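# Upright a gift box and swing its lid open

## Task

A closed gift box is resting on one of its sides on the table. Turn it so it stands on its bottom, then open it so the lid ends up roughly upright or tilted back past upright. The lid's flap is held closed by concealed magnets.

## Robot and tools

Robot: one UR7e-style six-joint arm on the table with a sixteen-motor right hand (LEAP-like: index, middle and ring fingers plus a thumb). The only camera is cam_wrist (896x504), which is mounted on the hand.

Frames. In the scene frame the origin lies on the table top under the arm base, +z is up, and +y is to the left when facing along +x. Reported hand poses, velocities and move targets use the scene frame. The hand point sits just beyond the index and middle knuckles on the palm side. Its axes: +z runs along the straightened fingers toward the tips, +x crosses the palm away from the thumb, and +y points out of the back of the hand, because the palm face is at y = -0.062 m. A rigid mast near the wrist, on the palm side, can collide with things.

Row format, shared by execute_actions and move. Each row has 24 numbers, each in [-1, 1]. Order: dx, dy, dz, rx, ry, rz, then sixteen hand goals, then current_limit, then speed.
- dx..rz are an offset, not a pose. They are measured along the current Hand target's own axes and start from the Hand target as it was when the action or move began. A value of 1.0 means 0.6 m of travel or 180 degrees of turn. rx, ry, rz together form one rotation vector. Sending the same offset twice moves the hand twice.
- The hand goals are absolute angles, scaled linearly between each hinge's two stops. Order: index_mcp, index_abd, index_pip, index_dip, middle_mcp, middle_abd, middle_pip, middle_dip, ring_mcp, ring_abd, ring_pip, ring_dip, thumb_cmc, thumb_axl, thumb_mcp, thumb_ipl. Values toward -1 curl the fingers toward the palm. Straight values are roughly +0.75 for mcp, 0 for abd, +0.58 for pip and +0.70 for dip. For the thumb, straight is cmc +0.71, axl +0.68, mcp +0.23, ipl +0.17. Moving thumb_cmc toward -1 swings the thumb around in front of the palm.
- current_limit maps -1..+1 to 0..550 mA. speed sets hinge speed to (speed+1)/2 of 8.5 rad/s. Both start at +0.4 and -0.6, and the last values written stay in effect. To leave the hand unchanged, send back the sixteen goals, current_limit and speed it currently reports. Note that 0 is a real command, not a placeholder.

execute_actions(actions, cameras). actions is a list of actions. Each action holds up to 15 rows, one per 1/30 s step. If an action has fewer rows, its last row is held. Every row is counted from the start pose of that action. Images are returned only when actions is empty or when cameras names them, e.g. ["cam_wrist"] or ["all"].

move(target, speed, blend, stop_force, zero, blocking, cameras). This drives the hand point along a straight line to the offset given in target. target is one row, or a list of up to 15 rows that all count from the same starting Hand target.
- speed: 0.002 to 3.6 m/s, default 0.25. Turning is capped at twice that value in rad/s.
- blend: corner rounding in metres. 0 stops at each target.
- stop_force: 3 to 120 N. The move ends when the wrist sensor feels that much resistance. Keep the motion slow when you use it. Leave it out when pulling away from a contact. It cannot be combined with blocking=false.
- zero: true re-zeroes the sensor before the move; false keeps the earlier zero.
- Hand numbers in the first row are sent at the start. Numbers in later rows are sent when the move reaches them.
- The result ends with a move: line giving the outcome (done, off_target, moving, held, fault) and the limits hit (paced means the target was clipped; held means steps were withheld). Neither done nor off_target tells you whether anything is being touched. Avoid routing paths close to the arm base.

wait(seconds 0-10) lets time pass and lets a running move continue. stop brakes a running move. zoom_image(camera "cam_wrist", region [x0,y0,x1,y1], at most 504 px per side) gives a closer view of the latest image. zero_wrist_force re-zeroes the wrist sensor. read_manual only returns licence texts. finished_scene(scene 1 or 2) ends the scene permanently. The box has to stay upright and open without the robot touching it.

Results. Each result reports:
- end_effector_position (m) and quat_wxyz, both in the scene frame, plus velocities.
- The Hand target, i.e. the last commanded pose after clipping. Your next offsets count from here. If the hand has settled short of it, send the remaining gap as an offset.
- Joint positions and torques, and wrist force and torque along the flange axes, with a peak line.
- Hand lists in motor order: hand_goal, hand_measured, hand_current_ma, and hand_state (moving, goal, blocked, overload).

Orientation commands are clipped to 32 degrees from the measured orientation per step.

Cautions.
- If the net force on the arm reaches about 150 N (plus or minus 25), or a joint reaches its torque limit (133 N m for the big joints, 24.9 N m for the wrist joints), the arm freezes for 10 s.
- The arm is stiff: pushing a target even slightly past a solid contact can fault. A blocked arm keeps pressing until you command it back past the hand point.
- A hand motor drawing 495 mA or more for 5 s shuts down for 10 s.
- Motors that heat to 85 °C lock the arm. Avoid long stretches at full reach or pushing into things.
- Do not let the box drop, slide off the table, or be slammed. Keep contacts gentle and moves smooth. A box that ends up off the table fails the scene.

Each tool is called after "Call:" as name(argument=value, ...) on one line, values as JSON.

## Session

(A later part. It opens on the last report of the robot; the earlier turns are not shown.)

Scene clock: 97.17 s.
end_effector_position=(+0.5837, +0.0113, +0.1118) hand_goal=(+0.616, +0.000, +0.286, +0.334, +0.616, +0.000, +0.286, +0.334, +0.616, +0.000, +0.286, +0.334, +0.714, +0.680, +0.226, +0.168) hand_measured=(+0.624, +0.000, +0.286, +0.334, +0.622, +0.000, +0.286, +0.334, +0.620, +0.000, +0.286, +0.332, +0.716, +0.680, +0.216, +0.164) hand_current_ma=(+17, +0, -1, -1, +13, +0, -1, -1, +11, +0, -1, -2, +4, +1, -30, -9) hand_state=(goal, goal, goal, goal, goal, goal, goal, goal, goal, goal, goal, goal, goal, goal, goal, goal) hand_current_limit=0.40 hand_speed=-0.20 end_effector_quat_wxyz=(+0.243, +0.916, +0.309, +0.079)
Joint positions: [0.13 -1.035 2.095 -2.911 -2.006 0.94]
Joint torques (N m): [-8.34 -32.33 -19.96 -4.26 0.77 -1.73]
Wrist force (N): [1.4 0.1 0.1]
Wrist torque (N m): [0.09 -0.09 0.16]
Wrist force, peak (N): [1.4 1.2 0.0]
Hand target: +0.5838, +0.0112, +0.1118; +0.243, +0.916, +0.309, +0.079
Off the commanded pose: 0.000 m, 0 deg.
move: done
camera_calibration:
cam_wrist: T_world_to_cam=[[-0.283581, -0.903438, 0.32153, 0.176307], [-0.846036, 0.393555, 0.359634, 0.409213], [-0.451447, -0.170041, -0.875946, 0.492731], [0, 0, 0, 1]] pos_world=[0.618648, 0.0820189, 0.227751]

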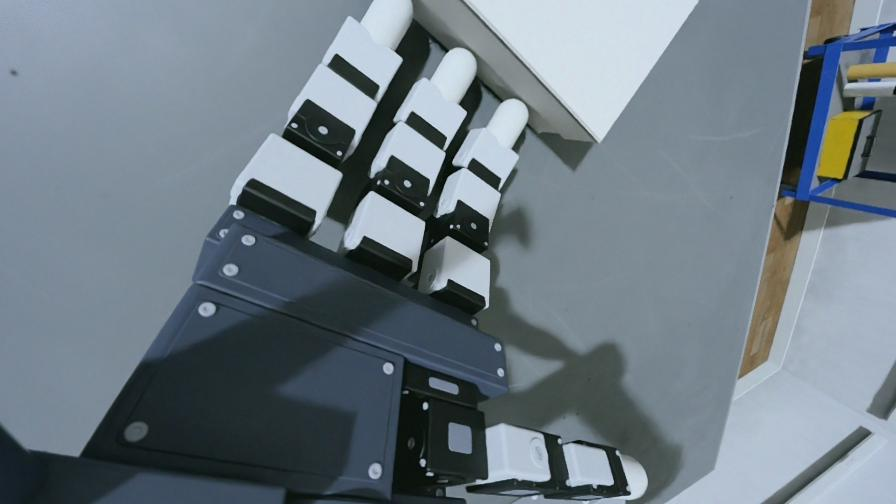

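Call:
execute_actions(actions=[[[0,0,0,0,0,0,0.616,0,-0.153,0.333,0.616,0,-0.153,0.333,0.616,0,-0.153,0.333,0.714,0.68,0.226,0.168,0.8,1.0]]], cameras=["all"])

Call:
zoom_image(camera="cam_wrist", region=[346, 0, 650, 152])

Scene clock: 98.23 s.
end_effector_position=(+0.5838, +0.0112, +0.1118) hand_goal=(+0.616, +0.000, -0.152, +0.334, +0.616, +0.000, -0.152, +0.334, +0.616, +0.000, -0.152, +0.334, +0.714, +0.680, +0.226, +0.168) hand_measured=(+0.624, +0.000, -0.144, +0.334, +0.624, +0.000, -0.144, +0.334, +0.622, +0.000, -0.144, +0.332, +0.716, +0.680, +0.216, +0.164) hand_current_ma=(+22, +0, +20, +0, +20, +0, +18, +0, +15, +0, +19, -2, +4, +1, -30, -9) hand_state=(goal, goal, goal, goal, goal, goal, goal, goal, goal, goal, goal, goal, goal, goal, goal, goal) hand_current_limit=0.80 hand_speed=1.00 end_effector_quat_wxyz=(+0.243, +0.916, +0.309, +0.079)
Joint positions: [0.129 -1.035 2.095 -2.911 -2.006 0.94]
Joint torques (N m): [-7.73 -35.7 -19.22 -3.71 -1.52 -1.58]
Wrist force (N): [1.5 0.3 -0.2]
Wrist torque (N m): [0.15 -0.10 0.17]
Wrist force, peak (N): [1.6 -0.5 0.1]
Hand target: +0.5838, +0.0112, +0.1118; +0.243, +0.916, +0.309, +0.079
Off the commanded pose: 0.000 m, 0 deg.
Step readings (end_effector_position):
0: (+0.5838, +0.0112, +0.1118)
1: (+0.5838, +0.0112, +0.1118)
2: (+0.5838, +0.0112, +0.1118)
4: (+0.5838, +0.0112, +0.1118)
8: (+0.5838, +0.0112, +0.1118)
15: (+0.5838, +0.0112, +0.1118)
camera_calibration:
cam_wrist: T_world_to_cam=[[-0.283505, -0.903474, 0.321497, 0.176118], [-0.846062, 0.393473, 0.359662, 0.409392], [-0.451446, -0.17004, -0.875947, 0.492742], [0, 0, 0, 1]] pos_world=[0.618748, 0.0818192, 0.227751]

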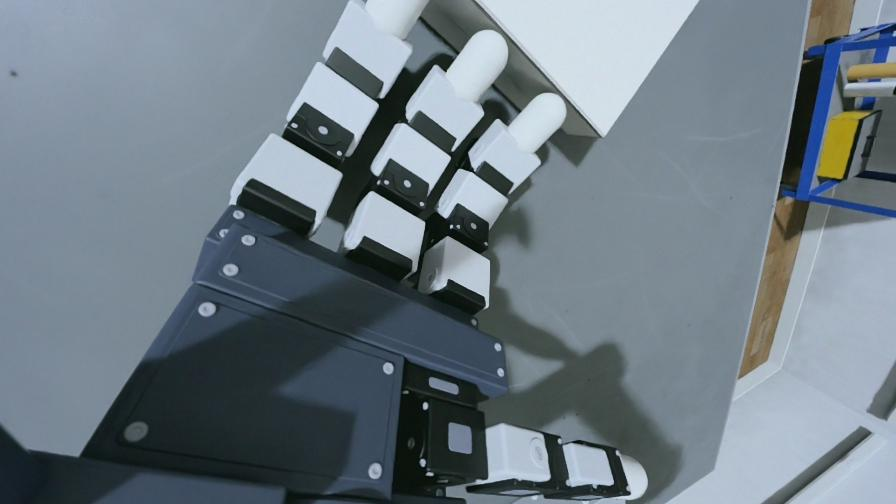

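Scaled by 1.658.

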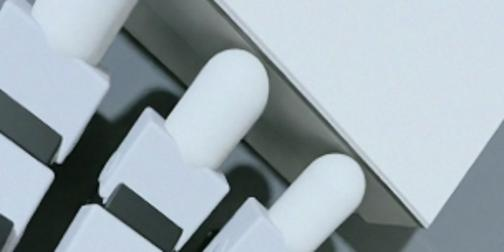

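Call:
move(target=[[0,-0.0173,-0.01,0,0,0,0.616,0,-0.153,0.333,0.616,0,-0.153,0.333,0.616,0,-0.153,0.333,0.714,0.68,0.226,0.168,0.75,-0.2],[0,-0.0198,-0.0057,0,0,0,0.616,0,0.285,0.333,0.616,0,0.285,0.333,0.616,0,0.285,0.333,0.714,0.68,0.226,0.168,0.75,-0.2],[0,0.0062,0.0093,0,0,0,0.616,0,0.285,0.333,0.616,0,0.285,0.333,0.616,0,0.285,0.333,0.714,0.68,0.226,0.168,0.75,-0.2]], speed=[0.1,0.1,0.04], cameras=["all"])

Call:
zoom_image(camera="cam_wrist", region=[346, 0, 650, 152])

Call:
execute_actions(actions=[[[0,0,0,0,0,0,0.616,0,-0.153,0.333,0.616,0,-0.153,0.333,0.616,0,-0.153,0.333,0.714,0.68,0.226,0.168,0.75,1.0]]], cameras=["all"])

Call:
zoom_image(camera="cam_wrist", region=[346, 0, 650, 152])

Scene clock: 102.17 s.
end_effector_position=(+0.5873, +0.0065, +0.1088) hand_goal=(+0.616, +0.000, +0.286, +0.334, +0.616, +0.000, +0.286, +0.334, +0.616, +0.000, +0.286, +0.334, +0.714, +0.680, +0.226, +0.168) hand_measured=(+0.618, +0.000, +0.284, +0.334, +0.616, +0.000, +0.282, +0.334, +0.612, +0.000, +0.280, +0.332, +0.716, +0.680, +0.216, +0.164) hand_current_ma=(+4, +0, -5, +0, -2, +0, -9, +0, -9, +0, -15, -2, +4, +1, -29, -9) hand_state=(goal, goal, goal, goal, goal, goal, goal, goal, goal, goal, goal, goal, goal, goal, goal, goal) hand_current_limit=0.75 hand_speed=-0.20 end_effector_quat_wxyz=(+0.243, +0.916, +0.309, +0.079)
Joint positions: [0.12 -1.024 2.09 -2.922 -2.003 0.93]
Joint torques (N m): [-8.56 -28.2 -18.37 -3.29 0.86 -1.68]
Wrist force (N): [1.1 0.5 -9.0]
Wrist torque (N m): [0.64 0.23 0.16]
Wrist force, peak (N): [1.0 1.0 -9.1]
Hand target: +0.5874, +0.0064, +0.1088; +0.243, +0.916, +0.309, +0.079
Off the commanded pose: 0.000 m, 0 deg.
move: done
camera_calibration:
cam_wrist: T_world_to_cam=[[-0.283581, -0.903438, 0.32153, 0.173956], [-0.846036, 0.393555, 0.359634, 0.415226], [-0.451447, -0.170041, -0.875946, 0.490912], [0, 0, 0, 1]] pos_world=[0.622248, 0.0772189, 0.224751]

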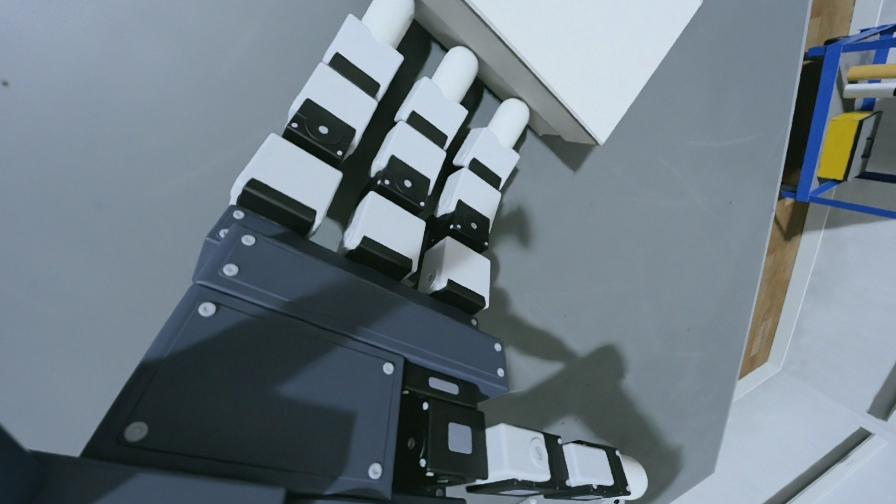

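Scaled by 1.658.

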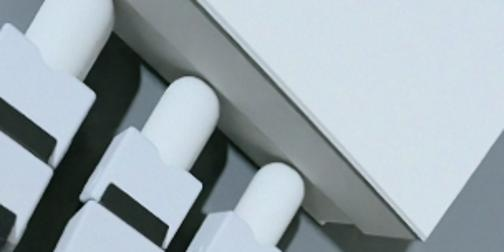

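Scene clock: 102.87 s.
end_effector_position=(+0.5874, +0.0064, +0.1088) hand_goal=(+0.616, +0.000, -0.152, +0.334, +0.616, +0.000, -0.152, +0.334, +0.616, +0.000, -0.152, +0.334, +0.714, +0.680, +0.226, +0.168) hand_measured=(+0.624, +0.000, -0.144, +0.334, +0.622, +0.000, -0.144, +0.334, +0.620, +0.000, -0.144, +0.334, +0.716, +0.680, +0.218, +0.164) hand_current_ma=(+18, +0, +20, +0, +16, +0, +18, +0, +11, +0, +19, -1, +4, +1, -29, -9) hand_state=(goal, goal, goal, goal, goal, goal, goal, goal, goal, goal, goal, goal, goal, goal, goal, goal) hand_current_limit=0.75 hand_speed=1.00 end_effector_quat_wxyz=(+0.243, +0.916, +0.309, +0.079)
Joint positions: [0.119 -1.024 2.09 -2.922 -2.003 0.929]
Joint torques (N m): [-7.02 -40.82 -20.38 -4.23 -0.5 -1.48]
Wrist force (N): [1.3 0.3 -0.3]
Wrist torque (N m): [0.15 -0.06 0.15]
Wrist force, peak (N): [1.1 0.7 -8.5]
Hand target: +0.5874, +0.0064, +0.1088; +0.243, +0.916, +0.309, +0.079
Off the commanded pose: 0.000 m, 0 deg.
Step readings (end_effector_position):
0: (+0.5873, +0.0065, +0.1088)
1: (+0.5873, +0.0065, +0.1088)
2: (+0.5873, +0.0065, +0.1088)
4: (+0.5874, +0.0064, +0.1088)
8: (+0.5874, +0.0064, +0.1088)
15: (+0.5874, +0.0064, +0.1088)
camera_calibration:
cam_wrist: T_world_to_cam=[[-0.283581, -0.903438, 0.32153, 0.173926], [-0.846036, 0.393555, 0.359634, 0.415386], [-0.451447, -0.170041, -0.875946, 0.490853], [0, 0, 0, 1]] pos_world=[0.622348, 0.0771189, 0.224651]

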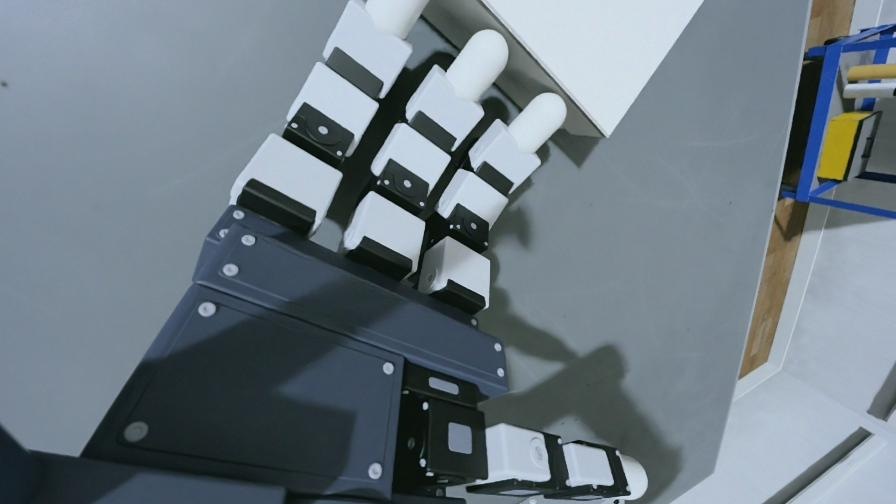

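Scaled by 1.658.

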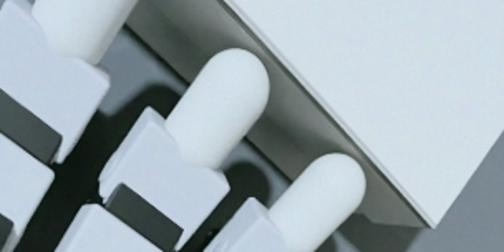

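Call:
move(target=[[0,0.1233,-0.3137,0,0,0,0.616,0,-0.153,0.333,0.616,0,-0.153,0.333,0.616,0,-0.153,0.333,0.714,0.68,0.226,0.168,0.4,-0.2],[0.002,0.56,-0.0442,0.2778,0,0,0.754,0,0.576,0.696,0.754,0,0.576,0.696,0.754,0,0.576,0.696,0.714,0.68,0.226,0.168,0.4,-0.2],[0.002,0.4052,0.224,0.2778,0,0,0.754,0,0.576,0.696,0.754,0,0.576,0.696,0.754,0,0.576,0.696,0.714,0.68,0.226,0.168,0.4,-0.2]], speed=[0.4,0.5,0.3], blend=[0.04,0,0], cameras=["all"])

Scene clock: 118.80 s.
end_effector_position=(+0.7561, -0.2143, +0.1123) hand_goal=(+0.754, +0.000, +0.576, +0.696, +0.754, +0.000, +0.576, +0.696, +0.754, +0.000, +0.576, +0.696, +0.714, +0.680, +0.226, +0.168) hand_measured=(+0.746, +0.000, +0.570, +0.692, +0.746, +0.000, +0.572, +0.694, +0.746, +0.000, +0.570, +0.694, +0.712, +0.680, +0.218, +0.164) hand_current_ma=(-21, +0, -11, -6, -19, +0, -10, -5, -20, +0, -11, -5, -2, +1, -25, -9) hand_state=(goal, goal, goal, goal, goal, goal, goal, goal, goal, goal, goal, goal, goal, goal, goal, goal) hand_current_limit=0.40 hand_speed=-0.20 end_effector_quat_wxyz=(-0.167, +0.933, +0.313, -0.059)
Joint positions: [-0.372 -0.713 0.996 -1.529 -1.412 0.482]
Joint torques (N m): [-4.52 -53.34 -11.14 -3.06 1.86 0.83]
Wrist force (N): [1.3 1.4 -0.8]
Wrist torque (N m): [0.21 -0.07 0.20]
Wrist force, peak (N): [1.2 2.8 -1.2]
Hand target: +0.7562, -0.2143, +0.1122; -0.167, +0.933, +0.313, -0.059
Off the commanded pose: 0.000 m, 0 deg.
move: done
camera_calibration:
cam_wrist: T_world_to_cam=[[-0.257818, -0.942635, -0.212058, 0.0532726], [-0.50043, -0.0574667, 0.863868, 0.229117], [-0.826499, 0.328841, -0.456907, 0.876065], [0, 0, 0, 1]] pos_world=[0.852458, -0.224703, 0.21365]

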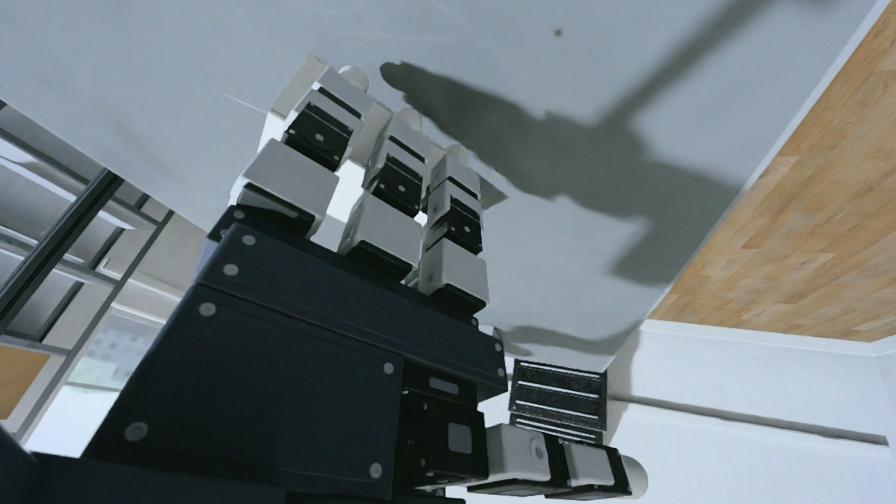

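Call:
move(target=[0,-0.611,0.2223,0,0,0,0.754,0,0.576,0.696,0.754,0,0.576,0.696,0.754,0,0.576,0.696,0.714,0.68,0.226,0.168,0.4,-0.2], speed=0.12, cameras=["all"])

Scene clock: 123.00 s.
end_effector_position=(+0.5206, +0.0965, +0.1148) hand_goal=(+0.754, +0.000, +0.576, +0.696, +0.754, +0.000, +0.576, +0.696, +0.754, +0.000, +0.576, +0.696, +0.714, +0.680, +0.226, +0.168) hand_measured=(+0.746, +0.000, +0.570, +0.692, +0.746, +0.000, +0.572, +0.694, +0.746, +0.000, +0.570, +0.694, +0.712, +0.680, +0.218, +0.164) hand_current_ma=(-21, +0, -11, -6, -21, +0, -10, -5, -22, +0, -11, -5, -2, +1, -25, -9) hand_state=(goal, goal, goal, goal, goal, goal, goal, goal, goal, goal, goal, goal, goal, goal, goal, goal) hand_current_limit=0.40 hand_speed=-0.20 end_effector_quat_wxyz=(-0.167, +0.933, +0.313, -0.059)
Joint positions: [0.005 -1.258 1.914 -1.981 -1.305 0.852]
Joint torques (N m): [5.27 -44.11 -7.13 -3.38 2.21 1.01]
Wrist force (N): [1.1 2.0 -0.7]
Wrist torque (N m): [0.20 -0.06 0.05]
Wrist force, peak (N): [1.1 2.7 -1.3]
Hand target: +0.5205, +0.0966, +0.1148; -0.167, +0.933, +0.313, -0.059
Off the commanded pose: 0.000 m, 0 deg.
move: done
camera_calibration:
cam_wrist: T_world_to_cam=[[-0.257818, -0.942635, -0.212058, 0.286058], [-0.50043, -0.0574667, 0.863868, 0.126967], [-0.826499, 0.328841, -0.456907, 0.580363], [0, 0, 0, 1]] pos_world=[0.616958, 0.0860973, 0.21615]

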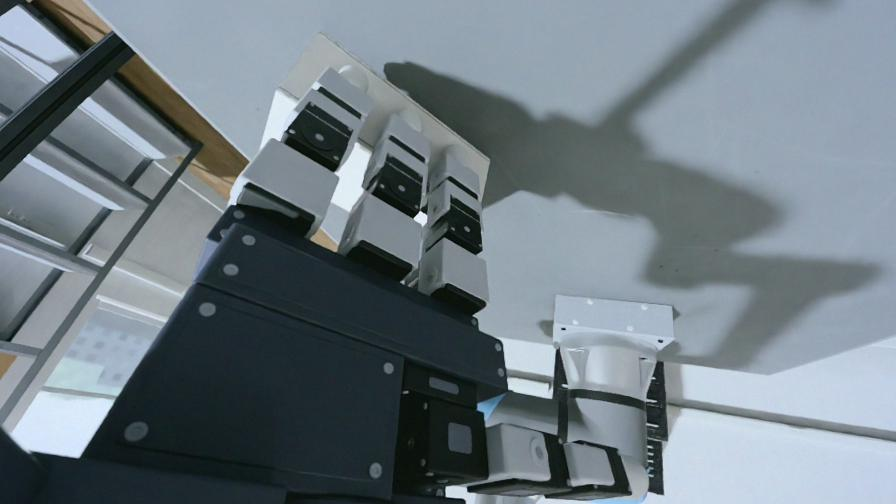

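Call:
move(target=[[0,-0.037,-0.1994,0,0,0,0.754,0,0.576,0.696,0.754,0,0.576,0.696,0.754,0,0.576,0.696,0.714,0.68,0.226,0.168,0.4,-0.2],[-0.0205,-0.288,0.0068,0.2578,0,0,0.754,0,-0.08,0.696,0.754,0,0.285,0.043,0.754,0,-0.08,0.696,-0.571,0.68,0.112,0.168,0.4,-0.2]], speed=[0.3,0.3], blend=[0.03,0], cameras=["all"])

Scene clock: 128.77 s.
end_effector_position=(+0.4123, +0.2196, +0.1712) hand_goal=(+0.754, +0.000, -0.080, +0.696, +0.754, +0.000, +0.286, +0.044, +0.754, +0.000, -0.080, +0.696, -0.570, +0.680, +0.112, +0.168) hand_measured=(+0.746, +0.000, -0.078, +0.692, +0.746, +0.000, +0.286, +0.046, +0.746, +0.000, -0.078, +0.694, -0.568, +0.680, +0.112, +0.166) hand_current_ma=(-21, +0, +2, -6, -21, +0, +1, +5, -22, +0, +2, -5, +2, +1, +1, -6) hand_state=(goal, goal, goal, goal, goal, goal, goal, goal, goal, goal, goal, goal, goal, goal, goal, goal) hand_current_limit=0.40 hand_speed=-0.20 end_effector_quat_wxyz=(-0.521, +0.792, +0.265, -0.178)
Joint positions: [-0.03 -1.236 1.76 -1.09 -0.815 0.428]
Joint torques (N m): [6.02 -28.59 -23.78 1.36 2.12 -1.27]
Wrist force (N): [0.5 2.2 -2.8]
Wrist torque (N m): [0.37 0.02 0.16]
Wrist force, peak (N): [0.4 2.3 -2.8]
Hand target: +0.4123, +0.2196, +0.1712; -0.521, +0.792, +0.265, -0.178
Off the commanded pose: 0.000 m, 0 deg.
move: done
camera_calibration:
cam_wrist: T_world_to_cam=[[-0.465972, -0.671531, -0.576122, 0.474752], [-0.0760102, -0.618344, 0.782223, -0.00665814], [-0.881529, 0.408285, 0.237088, 0.362519], [0, 0, 0, 1]] pos_world=[0.540286, 0.166683, 0.192774]

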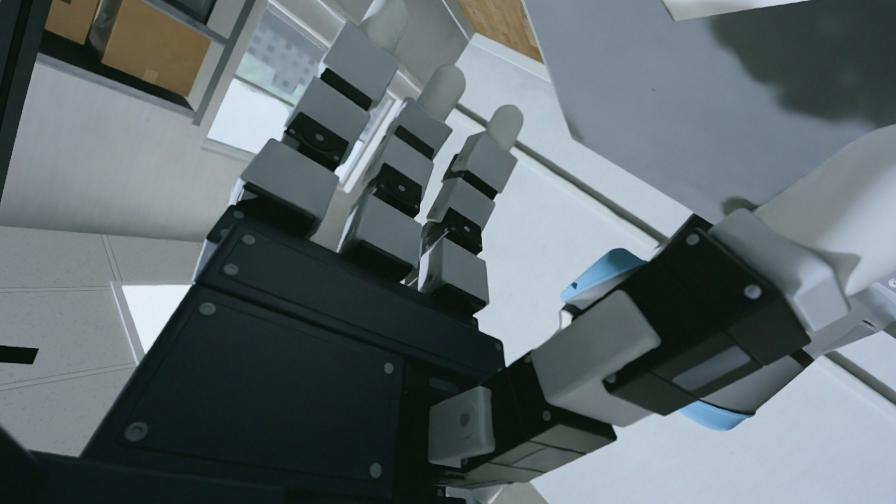

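Call:
move(target=[0.0167,0.1918,0.0837,0,0,0,0.754,0,-0.08,0.696,0.754,0,0.285,0.043,0.754,0,-0.08,0.696,-0.571,0.68,0.112,0.168,0.4,-0.2], speed=0.07, stop_force=5, cameras=["all"])

Scene clock: 132.50 s.
end_effector_position=(+0.4192, +0.2259, +0.0456) hand_goal=(+0.754, +0.000, -0.080, +0.696, +0.754, +0.000, +0.286, +0.044, +0.754, +0.000, -0.080, +0.696, -0.570, +0.680, +0.112, +0.168) hand_measured=(+0.746, +0.000, -0.078, +0.692, +0.746, +0.000, +0.286, +0.046, +0.746, +0.000, -0.078, +0.694, -0.568, +0.680, +0.112, +0.166) hand_current_ma=(-21, +0, +2, -6, -21, +0, +1, +5, -22, +0, +2, -5, +2, +1, +1, -6) hand_state=(goal, goal, goal, goal, goal, goal, goal, goal, goal, goal, goal, goal, goal, goal, goal, goal) hand_current_limit=0.40 hand_speed=-0.20 end_effector_quat_wxyz=(-0.521, +0.792, +0.265, -0.178)
Joint positions: [-0.018 -1.034 1.851 -1.39 -0.805 0.437]
Joint torques (N m): [5.6 -33.43 -4.39 -1.66 2.38 1.4]
Wrist force (N): [0.2 2.3 -2.7]
Wrist torque (N m): [0.36 0.03 0.04]
Wrist force, peak (N): [0.3 2.8 -2.6]
Hand target: +0.4192, +0.2259, +0.0456; -0.521, +0.792, +0.265, -0.178
Off the commanded pose: 0.000 m, 0 deg.
move: done
camera_calibration:
cam_wrist: T_world_to_cam=[[-0.465972, -0.671531, -0.576122, 0.40977], [-0.0760102, -0.618344, 0.782223, 0.0959473], [-0.881529, 0.408285, 0.237088, 0.395848], [0, 0, 0, 1]] pos_world=[0.547186, 0.172883, 0.0671745]

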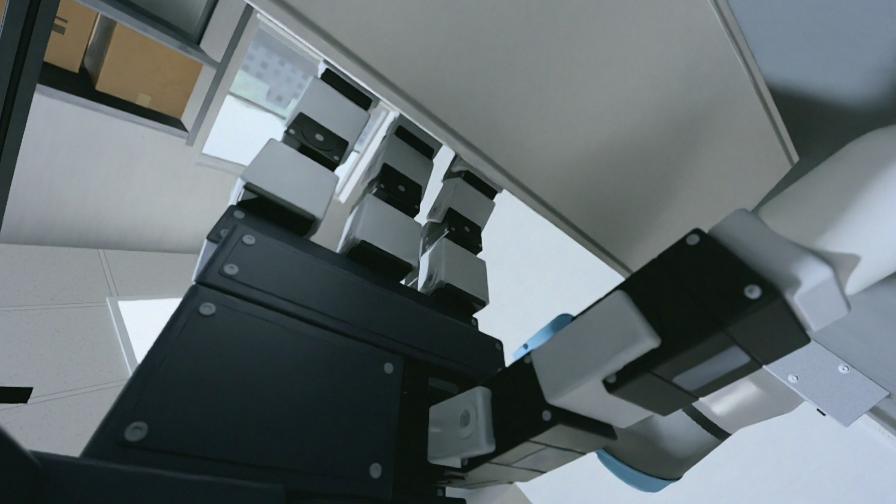

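Call:
move(target=[0.025,0,0,0,0,0,0.754,0,-0.08,0.696,0.754,0,0.285,0.043,0.754,0,-0.08,0.696,-0.571,0.68,0.112,0.168,0.6,-0.5], speed=0.07)

Call:
move(target=[0,0,0,0,0,0,0.754,0,-0.35,0.696,0.754,0,0.285,0.043,0.754,0,-0.35,0.696,-0.571,0.68,0.0,-0.05,0.6,-0.5], speed=0.07, cameras=["all"])

Scene clock: 135.23 s.
end_effector_position=(+0.4311, +0.2349, +0.0455) hand_goal=(+0.754, +0.000, -0.080, +0.696, +0.754, +0.000, +0.286, +0.044, +0.754, +0.000, -0.080, +0.696, -0.570, +0.680, +0.112, +0.168) hand_measured=(+0.746, +0.000, -0.078, +0.692, +0.746, +0.000, +0.286, +0.046, +0.746, +0.000, -0.078, +0.694, -0.568, +0.680, +0.112, +0.166) hand_current_ma=(-21, +0, +2, -6, -21, +0, +1, +5, -22, +0, +2, -5, +2, +1, +1, -6) hand_state=(goal, goal, goal, goal, goal, goal, goal, goal, goal, goal, goal, goal, goal, goal, goal, goal) hand_current_limit=0.60 hand_speed=-0.50 end_effector_quat_wxyz=(-0.521, +0.792, +0.265, -0.178)
Joint positions: [0 -1.011 1.812 -1.383 -0.79 0.45]
Joint torques (N m): [5.27 -34.41 -22.85 1.25 2.24 1.28]
Wrist force (N): [0.4 2.4 -2.5]
Wrist torque (N m): [0.36 0.00 0.06]
Wrist force, peak (N): [0.1 2.5 -3.1]
Hand target: +0.4312, +0.2349, +0.0455; -0.521, +0.792, +0.265, -0.178
Off the commanded pose: 0.000 m, 0 deg.
move: done

Scene clock: 135.73 s.
end_effector_position=(+0.4312, +0.2349, +0.0455) hand_goal=(+0.754, +0.000, -0.350, +0.696, +0.754, +0.000, +0.286, +0.044, +0.754, +0.000, -0.350, +0.696, -0.570, +0.680, +0.000, -0.050) hand_measured=(+0.746, +0.000, -0.348, +0.692, +0.746, +0.000, +0.286, +0.046, +0.746, +0.000, -0.348, +0.694, -0.568, +0.680, +0.002, -0.046) hand_current_ma=(-21, +0, +5, -6, -21, +0, +1, +5, -22, +0, +4, -5, +2, +1, +5, +15) hand_state=(goal, goal, goal, goal, goal, goal, goal, goal, goal, goal, goal, goal, goal, goal, goal, goal) hand_current_limit=0.60 hand_speed=-0.50 end_effector_quat_wxyz=(-0.521, +0.792, +0.265, -0.178)
Joint positions: [0 -1.011 1.812 -1.383 -0.79 0.45]
Joint torques (N m): [4.96 -34.71 -22.14 1.12 2.43 1.32]
Wrist force (N): [0.2 2.7 -2.7]
Wrist torque (N m): [0.38 0.02 0.04]
Wrist force, peak (N): [0.2 2.9 -2.5]
Hand target: +0.4312, +0.2349, +0.0455; -0.521, +0.792, +0.265, -0.178
Off the commanded pose: 0.000 m, 0 deg.
move: done
camera_calibration:
cam_wrist: T_world_to_cam=[[-0.465972, -0.671531, -0.576122, 0.421415], [-0.0760102, -0.618344, 0.782223, 0.102565], [-0.881529, 0.408285, 0.237088, 0.402735], [0, 0, 0, 1]] pos_world=[0.559186, 0.181983, 0.0670745]

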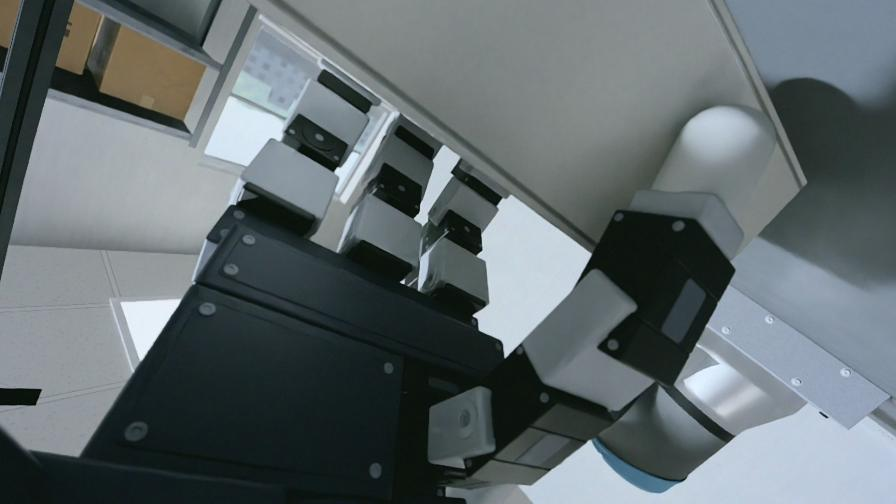

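Call:
execute_actions(actions=[[[0,0,0,0,0,0,0.754,0,-0.445,0.696,0.754,0,0.285,0.043,0.754,0,-0.445,0.696,-0.571,0.68,-0.08,-0.1,0.6,-0.6]],[[0,0,0,0,0,0,0.754,0,-0.445,0.696,0.754,0,0.285,0.043,0.754,0,-0.445,0.696,-0.571,0.68,-0.08,-0.1,0.6,-0.6]]], cameras=["all"])

Scene clock: 137.33 s.
end_effector_position=(+0.4312, +0.2349, +0.0455) hand_goal=(+0.754, +0.000, -0.444, +0.696, +0.754, +0.000, +0.286, +0.044, +0.754, +0.000, -0.444, +0.696, -0.570, +0.680, -0.080, -0.100) hand_measured=(+0.768, +0.000, -0.402, +0.700, +0.746, +0.000, +0.286, +0.046, +0.756, +0.000, -0.418, +0.698, -0.560, +0.684, -0.012, -0.064) hand_current_ma=(+38, +0, +140, +10, -21, +0, +1, +5, +6, +0, +79, +4, +26, +10, +335, +162) hand_state=(goal, goal, blocked, goal, goal, goal, goal, goal, goal, goal, blocked, goal, goal, goal, blocked, blocked) hand_current_limit=0.60 hand_speed=-0.60 end_effector_quat_wxyz=(-0.521, +0.792, +0.265, -0.178)
Joint positions: [0 -1.011 1.812 -1.383 -0.79 0.45]
Joint torques (N m): [1.36 -38.42 -21.21 -0.13 0.24 0.94]
Wrist force (N): [0.4 3.7 -1.8]
Wrist torque (N m): [0.37 0.00 0.07]
Wrist force, peak (N): [0.0 3.7 -2.2]
Hand target: +0.4312, +0.2349, +0.0455; -0.521, +0.792, +0.265, -0.178
Off the commanded pose: 0.000 m, 0 deg.
Step readings (end_effector_position):
0: (+0.4312, +0.2349, +0.0455)
1: (+0.4312, +0.2349, +0.0455)
2: (+0.4312, +0.2349, +0.0455)
4: (+0.4312, +0.2349, +0.0455)
8: (+0.4312, +0.2349, +0.0455)
15: (+0.4312, +0.2349, +0.0455)
16: (+0.4312, +0.2349, +0.0455)
17: (+0.4312, +0.2349, +0.0455)
19: (+0.4312, +0.2349, +0.0455)
23: (+0.4312, +0.2349, +0.0455)
30: (+0.4312, +0.2349, +0.0455)
camera_calibration:
cam_wrist: T_world_to_cam=[[-0.465972, -0.671531, -0.576122, 0.421415], [-0.0760102, -0.618344, 0.782223, 0.102565], [-0.881529, 0.408285, 0.237088, 0.402735], [0, 0, 0, 1]] pos_world=[0.559186, 0.181983, 0.0670745]

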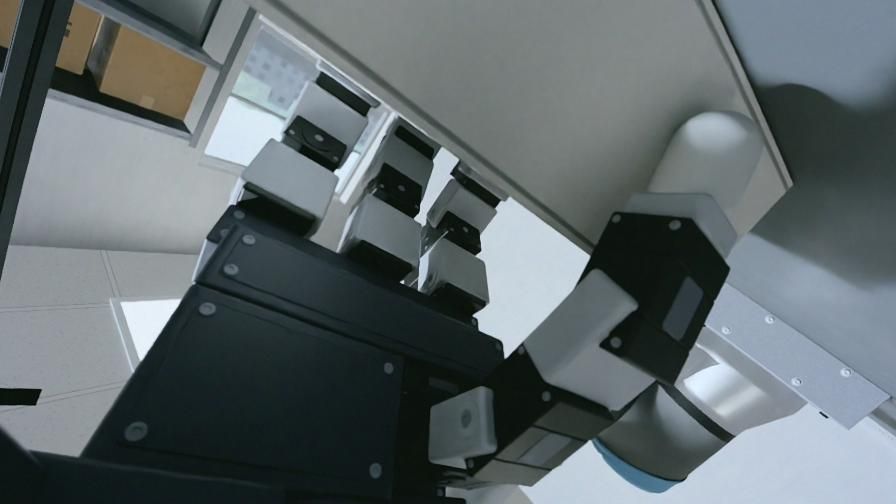

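Call:
move(target=[0,0,0,0,0,0,0.754,0,0.066,0.188,0.754,0,0.285,0.043,0.754,0,0.066,0.188,-0.571,0.68,0.06,0.05,0.6,-0.4])

Call:
move(target=[0,0.0306,0.0133,0,0,0,0.754,0,0.066,0.188,0.754,0,0.285,0.043,0.754,0,0.066,0.188,-0.571,0.68,0.06,0.05,0.6,-0.4], speed=0.015, stop_force=3)

Scene clock: 139.67 s.
end_effector_position=(+0.4312, +0.2349, +0.0455) hand_goal=(+0.754, +0.000, +0.066, +0.188, +0.754, +0.000, +0.286, +0.044, +0.754, +0.000, +0.066, +0.188, -0.570, +0.680, +0.060, +0.050) hand_measured=(+0.748, +0.000, +0.060, +0.192, +0.746, +0.000, +0.286, +0.046, +0.748, +0.000, +0.060, +0.190, -0.568, +0.682, +0.058, +0.048) hand_current_ma=(-16, +0, -13, +6, -21, +0, +1, +5, -15, +0, -12, +5, +4, +5, -4, -4) hand_state=(goal, goal, goal, goal, goal, goal, goal, goal, goal, goal, goal, goal, goal, goal, goal, goal) hand_current_limit=0.60 hand_speed=-0.40 end_effector_quat_wxyz=(-0.521, +0.792, +0.265, -0.178)
Joint positions: [0 -1.011 1.812 -1.383 -0.79 0.45]
Joint torques (N m): [-4.55 -44.75 -21.07 -1.26 -0.55 0.14]
Wrist force (N): [0.1 2.6 -2.4]
Wrist torque (N m): [0.37 0.03 0.04]
Wrist force, peak (N): [0.3 3.9 -2.0]
Hand target: +0.4312, +0.2349, +0.0455; -0.521, +0.792, +0.265, -0.178
Off the commanded pose: 0.000 m, 0 deg.
move: done

Scene clock: 141.83 s.
end_effector_position=(+0.4311, +0.2349, +0.0320) hand_goal=(+0.754, +0.000, +0.066, +0.188, +0.754, +0.000, +0.286, +0.044, +0.754, +0.000, +0.066, +0.188, -0.570, +0.680, +0.060, +0.050) hand_measured=(+0.748, +0.000, +0.060, +0.192, +0.746, +0.000, +0.286, +0.046, +0.748, +0.000, +0.060, +0.190, -0.568, +0.682, +0.060, +0.046) hand_current_ma=(-16, +0, -13, +6, -21, +0, +1, +5, -16, +0, -12, +5, +3, +5, +0, -13) hand_state=(goal, goal, goal, goal, goal, goal, goal, goal, goal, goal, goal, goal, goal, goal, goal, goal) hand_current_limit=0.60 hand_speed=-0.40 end_effector_quat_wxyz=(-0.521, +0.792, +0.265, -0.178)
Joint positions: [0 -0.987 1.819 -1.413 -0.79 0.45]
Joint torques (N m): [-4.54 -49.2 -20.85 1.15 -0.74 -0.98]
Wrist force (N): [0.2 -0.4 -3.6]
Wrist torque (N m): [0.13 0.01 0.08]
Wrist force, peak (N): [0.2 -9.4 -6.9]
Hand target: +0.4311, +0.2349, +0.0320; -0.521, +0.792, +0.265, -0.178 (not the last commanded pose)
Off the commanded pose: 0.007 m, 0 deg.
move: contact

Call:
move(target=[0,-0.0046,-0.002,0,0,0,0.754,0,0.066,0.188,0.754,0,0.285,0.043,0.754,0,0.066,0.188,-0.571,0.68,0.06,0.05,0.6,-0.4], speed=0.03)

Call:
execute_actions(actions=[[[0,0,0,0,0,0,0.754,0,-0.241,0.188,0.754,0,0.285,0.043,0.754,0,-0.241,0.188,-0.571,0.68,-0.08,-0.1,0.6,-0.6]],[[0,0,0,0,0,0,0.754,0,-0.241,0.188,0.754,0,0.285,0.043,0.754,0,-0.241,0.188,-0.571,0.68,-0.08,-0.1,0.6,-0.6]]], cameras=["all"])

Scene clock: 143.10 s.
end_effector_position=(+0.4311, +0.2349, +0.0348) hand_goal=(+0.754, +0.000, +0.066, +0.188, +0.754, +0.000, +0.286, +0.044, +0.754, +0.000, +0.066, +0.188, -0.570, +0.680, +0.060, +0.050) hand_measured=(+0.748, +0.000, +0.060, +0.192, +0.746, +0.000, +0.286, +0.046, +0.748, +0.000, +0.060, +0.190, -0.568, +0.682, +0.060, +0.048) hand_current_ma=(-16, +0, -13, +6, -21, +0, +1, +5, -16, +0, -12, +5, +3, +5, +0, -5) hand_state=(goal, goal, goal, goal, goal, goal, goal, goal, goal, goal, goal, goal, goal, goal, goal, goal) hand_current_limit=0.60 hand_speed=-0.40 end_effector_quat_wxyz=(-0.521, +0.792, +0.265, -0.178)
Joint positions: [0 -0.992 1.817 -1.407 -0.79 0.45]
Joint torques (N m): [-1.68 -50.57 -22.23 1.37 0.04 0.18]
Wrist force (N): [0.1 2.5 -2.4]
Wrist torque (N m): [0.36 0.04 0.03]
Wrist force, peak (N): [0.1 -0.2 -3.9]
Hand target: +0.4311, +0.2349, +0.0350; -0.521, +0.792, +0.265, -0.178
Off the commanded pose: 0.000 m, 0 deg.
move: done

Scene clock: 144.30 s.
end_effector_position=(+0.4311, +0.2349, +0.0350) hand_goal=(+0.754, +0.000, -0.240, +0.188, +0.754, +0.000, +0.286, +0.044, +0.754, +0.000, -0.240, +0.188, -0.570, +0.680, -0.080, -0.100) hand_measured=(+0.784, -0.002, -0.160, +0.206, +0.746, +0.000, +0.286, +0.046, +0.766, +0.000, -0.200, +0.194, -0.554, +0.686, -0.030, -0.066) hand_current_ma=(+96, -3, +293, +52, -21, +0, +1, +5, +30, -1, +132, +15, +43, +20, +225, +149) hand_state=(blocked, goal, blocked, goal, goal, goal, goal, goal, goal, goal, blocked, goal, goal, goal, blocked, blocked) hand_current_limit=0.60 hand_speed=-0.60 end_effector_quat_wxyz=(-0.521, +0.792, +0.265, -0.178)
Joint positions: [0 -0.992 1.817 -1.407 -0.79 0.45]
Joint torques (N m): [3.84 -50.89 -21.7 1.4 1.4 0.92]
Wrist force (N): [0.2 3.4 -2.2]
Wrist torque (N m): [0.38 0.03 0.04]
Wrist force, peak (N): [0.3 3.6 -2.1]
Hand target: +0.4311, +0.2349, +0.0350; -0.521, +0.792, +0.265, -0.178
Off the commanded pose: 0.000 m, 0 deg.
Step readings (end_effector_position):
0: (+0.4311, +0.2349, +0.0348)
1: (+0.4311, +0.2349, +0.0348)
2: (+0.4311, +0.2349, +0.0349)
4: (+0.4311, +0.2349, +0.0349)
8: (+0.4311, +0.2349, +0.0349)
15: (+0.4311, +0.2349, +0.0350)
16: (+0.4311, +0.2349, +0.0350)
17: (+0.4311, +0.2349, +0.0350)
19: (+0.4311, +0.2349, +0.0350)
23: (+0.4311, +0.2349, +0.0350)
30: (+0.4311, +0.2349, +0.0350)
camera_calibration:
cam_wrist: T_world_to_cam=[[-0.465972, -0.671531, -0.576122, 0.415252], [-0.0760102, -0.618344, 0.782223, 0.110708], [-0.881529, 0.408285, 0.237088, 0.405177], [0, 0, 0, 1]] pos_world=[0.559086, 0.181883, 0.0565745]

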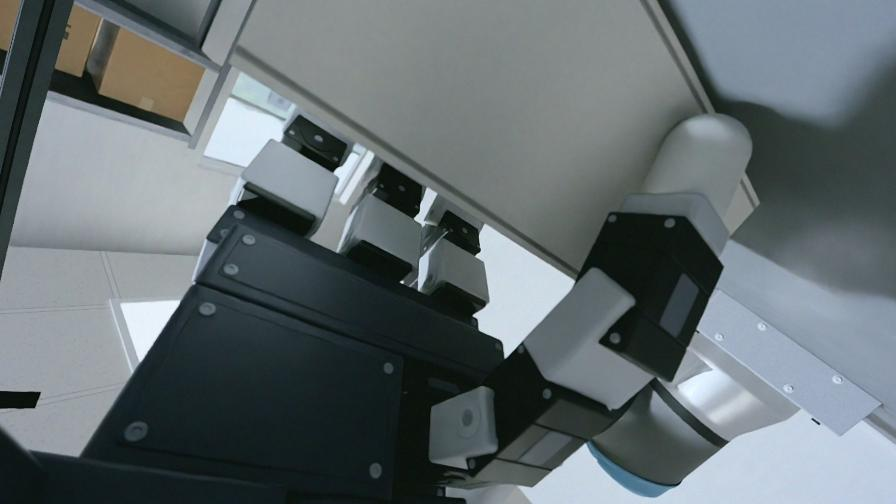

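Call:
execute_actions(actions=[[[0,0,0,0,0,0,0.754,0,-0.241,0.188,0.754,0,0.124,-0.246,0.754,0,-0.241,0.188,-0.571,0.68,-0.12,-0.15,0.75,-0.7]],[[0,0,0,0,0,0,0.754,0,-0.241,0.188,0.754,0,0.09,-0.28,0.754,0,-0.241,0.188,-0.571,0.68,-0.12,-0.15,0.75,-0.7]]])

Call:
execute_actions(actions=[[[0,0,0,0,0,0,0.754,0,-0.241,0.188,0.99,0,-0.05,-0.536,0.754,0,-0.241,0.188,-0.571,0.68,-0.12,-0.15,0.75,-0.7]],[[0,0,0,0,0,0,0.754,0,-0.241,0.188,0.99,0,-0.05,-0.536,0.754,0,-0.241,0.188,-0.571,0.68,-0.12,-0.15,0.75,-0.7]]], cameras=["all"])

Scene clock: 147.10 s.
end_effector_position=(+0.4311, +0.2349, +0.0350) hand_goal=(+0.754, +0.000, -0.240, +0.188, +0.754, +0.000, +0.090, -0.280, +0.754, +0.000, -0.240, +0.188, -0.570, +0.680, -0.120, -0.150) hand_measured=(+0.794, -0.004, -0.162, +0.210, +0.748, +0.000, +0.112, -0.260, +0.768, +0.000, -0.202, +0.196, -0.548, +0.690, -0.030, -0.086) hand_current_ma=(+134, -7, +289, +62, -12, +0, +59, +59, +40, -1, +119, +21, +62, +30, +462, +324) hand_state=(blocked, goal, blocked, blocked, goal, goal, blocked, blocked, goal, goal, blocked, goal, blocked, goal, blocked, blocked) hand_current_limit=0.75 hand_speed=-0.70 end_effector_quat_wxyz=(-0.521, +0.792, +0.265, -0.178)
Joint positions: [0 -0.992 1.817 -1.407 -0.79 0.45]
Joint torques (N m): [4.04 -50.4 -22.06 1.14 2.23 0.92]
Wrist force (N): [0.3 3.6 -2.1]
Wrist torque (N m): [0.39 0.01 0.06]
Wrist force, peak (N): [0.2 3.7 -2.2]
Hand target: +0.4311, +0.2349, +0.0350; -0.521, +0.792, +0.265, -0.178
Off the commanded pose: 0.000 m, 0 deg.
Step readings (end_effector_position):
0: (+0.4311, +0.2349, +0.0350)
1: (+0.4311, +0.2349, +0.0350)
2: (+0.4311, +0.2349, +0.0350)
4: (+0.4311, +0.2349, +0.0350)
8: (+0.4311, +0.2349, +0.0350)
15: (+0.4311, +0.2349, +0.0350)
16: (+0.4311, +0.2349, +0.0350)
17: (+0.4311, +0.2349, +0.0350)
19: (+0.4311, +0.2349, +0.0350)
23: (+0.4311, +0.2349, +0.0350)
30: (+0.4311, +0.2349, +0.0350)

Scene clock: 148.30 s.
end_effector_position=(+0.4311, +0.2349, +0.0350) hand_goal=(+0.754, +0.000, -0.240, +0.188, +0.990, +0.000, -0.050, -0.536, +0.754, +0.000, -0.240, +0.188, -0.570, +0.680, -0.120, -0.150) hand_measured=(+0.802, -0.006, -0.172, +0.208, +0.966, +0.000, -0.038, -0.514, +0.770, +0.000, -0.212, +0.196, -0.546, +0.690, -0.030, -0.086) hand_current_ma=(+173, -12, +244, +58, -75, +0, +28, +61, +46, -1, +85, +21, +68, +33, +462, +320) hand_state=(blocked, goal, blocked, blocked, blocked, goal, goal, blocked, goal, goal, blocked, goal, blocked, goal, blocked, blocked) hand_current_limit=0.75 hand_speed=-0.70 end_effector_quat_wxyz=(-0.521, +0.792, +0.265, -0.178)
Joint positions: [0 -0.992 1.817 -1.407 -0.79 0.45]
Joint torques (N m): [4.75 -47.7 -21.71 0.17 2.11 0.98]
Wrist force (N): [0.3 3.5 -2.1]
Wrist torque (N m): [0.38 0.02 0.06]
Wrist force, peak (N): [0.2 3.8 -1.9]
Hand target: +0.4311, +0.2349, +0.0350; -0.521, +0.792, +0.265, -0.178
Off the commanded pose: 0.000 m, 0 deg.
Step readings (end_effector_position):
0: (+0.4311, +0.2349, +0.0350)
1: (+0.4311, +0.2349, +0.0350)
2: (+0.4311, +0.2349, +0.0350)
4: (+0.4311, +0.2349, +0.0350)
8: (+0.4311, +0.2349, +0.0350)
15: (+0.4311, +0.2349, +0.0350)
16: (+0.4311, +0.2349, +0.0350)
17: (+0.4311, +0.2349, +0.0350)
19: (+0.4311, +0.2349, +0.0350)
23: (+0.4311, +0.2349, +0.0350)
30: (+0.4311, +0.2349, +0.0350)
camera_calibration:
cam_wrist: T_world_to_cam=[[-0.465972, -0.671531, -0.576122, 0.415319], [-0.0760102, -0.618344, 0.782223, 0.11077], [-0.881529, 0.408285, 0.237088, 0.405136], [0, 0, 0, 1]] pos_world=[0.559086, 0.181983, 0.0565745]

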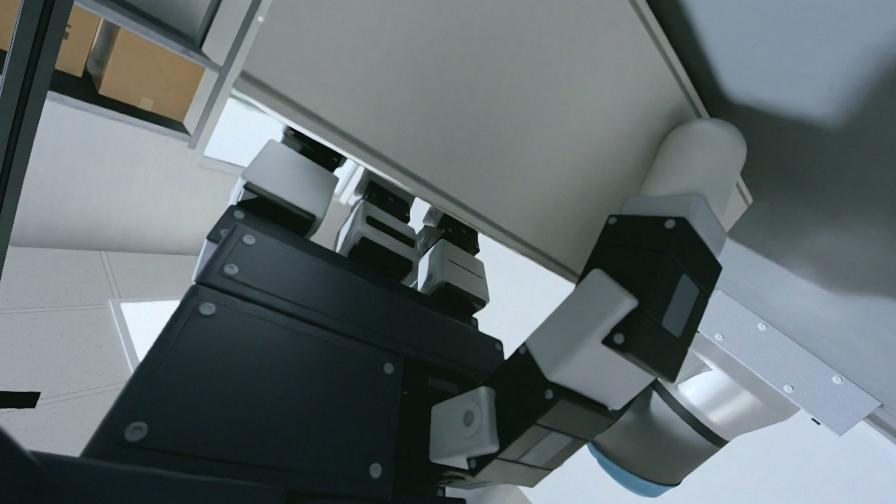

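Call:
zoom_image(camera="cam_wrist", region=[200, 60, 620, 296])

Scaled by 1.200.

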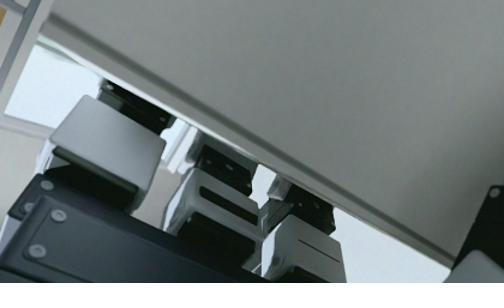

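Call:
execute_actions(actions=[[[0,0,0,0,0,0,0.754,0,-0.241,0.188,0.754,0,0.285,0.043,0.754,0,-0.241,0.188,-0.571,0.68,-0.12,-0.15,0.78,-0.4]],[[0,0,0,0,0,0,0.754,0,-0.241,0.188,0.754,0,0.285,0.043,0.754,0,-0.241,0.188,-0.571,0.68,-0.12,-0.15,0.78,-0.4]],[[0,0,0,0,0,0,0.754,0,-0.26,0.188,0.712,0,0.08,-0.29,0.754,0,-0.28,0.188,-0.571,0.68,-0.14,-0.18,0.78,-0.6]],[[0,0,0,0,0,0,0.754,0,-0.26,0.188,0.712,0,0.08,-0.29,0.754,0,-0.28,0.188,-0.571,0.68,-0.14,-0.18,0.78,-0.6]]])

Call:
execute_actions(actions=[[[0,0,0,0,0,0,0.754,0,-0.26,0.188,0.99,0,-0.285,-0.652,0.754,0,-0.28,0.188,-0.571,0.68,-0.14,-0.18,0.78,-0.8]],[[0,0,0,0,0,0,0.754,0,-0.26,0.188,0.99,0,-0.285,-0.652,0.754,0,-0.28,0.188,-0.571,0.68,-0.14,-0.18,0.78,-0.8]],[[0,0,0,0,0,0,0.754,0,-0.26,0.188,0.99,0,-0.285,-0.652,0.754,0,-0.28,0.188,-0.571,0.68,-0.14,-0.18,0.78,-0.8]]], cameras=["all"])

Scene clock: 154.73 s.
end_effector_position=(+0.4311, +0.2349, +0.0350) hand_goal=(+0.754, +0.000, -0.260, +0.188, +0.712, +0.000, +0.080, -0.290, +0.754, +0.000, -0.280, +0.188, -0.570, +0.680, -0.140, -0.180) hand_measured=(+0.806, -0.010, -0.172, +0.216, +0.724, +0.000, +0.112, -0.230, +0.776, +0.000, -0.244, +0.200, -0.534, +0.698, -0.030, -0.102) hand_current_ma=(+188, -21, +328, +83, +33, +0, +98, +211, +64, -1, +110, +29, +117, +62, +490, +410) hand_state=(blocked, goal, blocked, blocked, goal, goal, blocked, blocked, blocked, goal, blocked, goal, blocked, goal, blocked, blocked) hand_current_limit=0.78 hand_speed=-0.60 end_effector_quat_wxyz=(-0.521, +0.792, +0.265, -0.178)
Joint positions: [0 -0.992 1.817 -1.407 -0.79 0.45]
Joint torques (N m): [2.87 -38.15 -19.21 -0.78 2.23 0.72]
Wrist force (N): [0.4 3.6 -2.0]
Wrist torque (N m): [0.39 0.00 0.06]
Wrist force, peak (N): [0.3 3.8 -2.1]
Hand target: +0.4311, +0.2349, +0.0350; -0.521, +0.792, +0.265, -0.178
Off the commanded pose: 0.000 m, 0 deg.
Step readings (end_effector_position):
0: (+0.4311, +0.2349, +0.0350)
1: (+0.4311, +0.2349, +0.0350)
2: (+0.4311, +0.2349, +0.0350)
4: (+0.4311, +0.2349, +0.0350)
8: (+0.4311, +0.2349, +0.0350)
15: (+0.4311, +0.2349, +0.0350)
16: (+0.4311, +0.2349, +0.0350)
17: (+0.4311, +0.2349, +0.0350)
19: (+0.4311, +0.2349, +0.0350)
23: (+0.4311, +0.2349, +0.0350)
30: (+0.4311, +0.2349, +0.0350)
31: (+0.4311, +0.2349, +0.0350)
32: (+0.4311, +0.2349, +0.0350)
34: (+0.4311, +0.2349, +0.0350)
38: (+0.4311, +0.2349, +0.0350)
45: (+0.4311, +0.2349, +0.0350)
46: (+0.4311, +0.2349, +0.0350)
47: (+0.4311, +0.2349, +0.0350)
49: (+0.4311, +0.2349, +0.0350)
53: (+0.4311, +0.2349, +0.0350)
60: (+0.4311, +0.2349, +0.0350)

Scene clock: 156.43 s.
end_effector_position=(+0.4311, +0.2349, +0.0350) hand_goal=(+0.754, +0.000, -0.260, +0.188, +0.990, +0.000, -0.284, -0.652, +0.754, +0.000, -0.280, +0.188, -0.570, +0.680, -0.140, -0.180) hand_measured=(+0.818, -0.010, -0.192, +0.204, +0.996, -0.002, -0.170, -0.556, +0.776, -0.002, -0.264, +0.192, -0.532, +0.698, -0.022, -0.102) hand_current_ma=(+239, -22, +241, +44, +16, -1, +452, +373, +69, -1, +40, +6, +126, +65, +490, +410) hand_state=(blocked, goal, blocked, goal, goal, goal, blocked, blocked, blocked, goal, goal, goal, blocked, goal, blocked, blocked) hand_current_limit=0.78 hand_speed=-0.80 end_effector_quat_wxyz=(-0.521, +0.792, +0.265, -0.178)
Joint positions: [0 -0.992 1.817 -1.407 -0.79 0.45]
Joint torques (N m): [3.88 -37.51 -18.44 -0.56 2.09 0.93]
Wrist force (N): [0.0 1.7 -2.9]
Wrist torque (N m): [0.29 -0.05 0.18]
Wrist force, peak (N): [0.1 3.7 -2.1]
Hand target: +0.4311, +0.2349, +0.0350; -0.521, +0.792, +0.265, -0.178
Off the commanded pose: 0.000 m, 0 deg.
Step readings (end_effector_position):
0: (+0.4311, +0.2349, +0.0350)
1: (+0.4311, +0.2349, +0.0350)
2: (+0.4311, +0.2349, +0.0350)
4: (+0.4311, +0.2349, +0.0350)
8: (+0.4311, +0.2349, +0.0350)
15: (+0.4311, +0.2349, +0.0350)
16: (+0.4311, +0.2349, +0.0350)
17: (+0.4311, +0.2349, +0.0350)
19: (+0.4311, +0.2349, +0.0350)
23: (+0.4311, +0.2349, +0.0350)
30: (+0.4311, +0.2349, +0.0350)
31: (+0.4311, +0.2349, +0.0350)
32: (+0.4311, +0.2349, +0.0350)
34: (+0.4311, +0.2349, +0.0350)
38: (+0.4311, +0.2349, +0.0350)
45: (+0.4311, +0.2349, +0.0350)
camera_calibration:
cam_wrist: T_world_to_cam=[[-0.465972, -0.671531, -0.576122, 0.415319], [-0.0760102, -0.618344, 0.782223, 0.11077], [-0.881529, 0.408285, 0.237088, 0.405136], [0, 0, 0, 1]] pos_world=[0.559086, 0.181983, 0.0565745]

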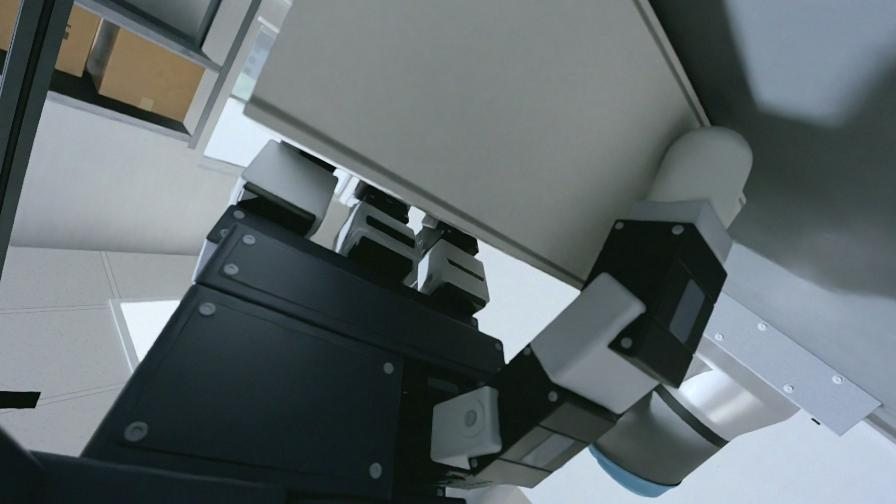

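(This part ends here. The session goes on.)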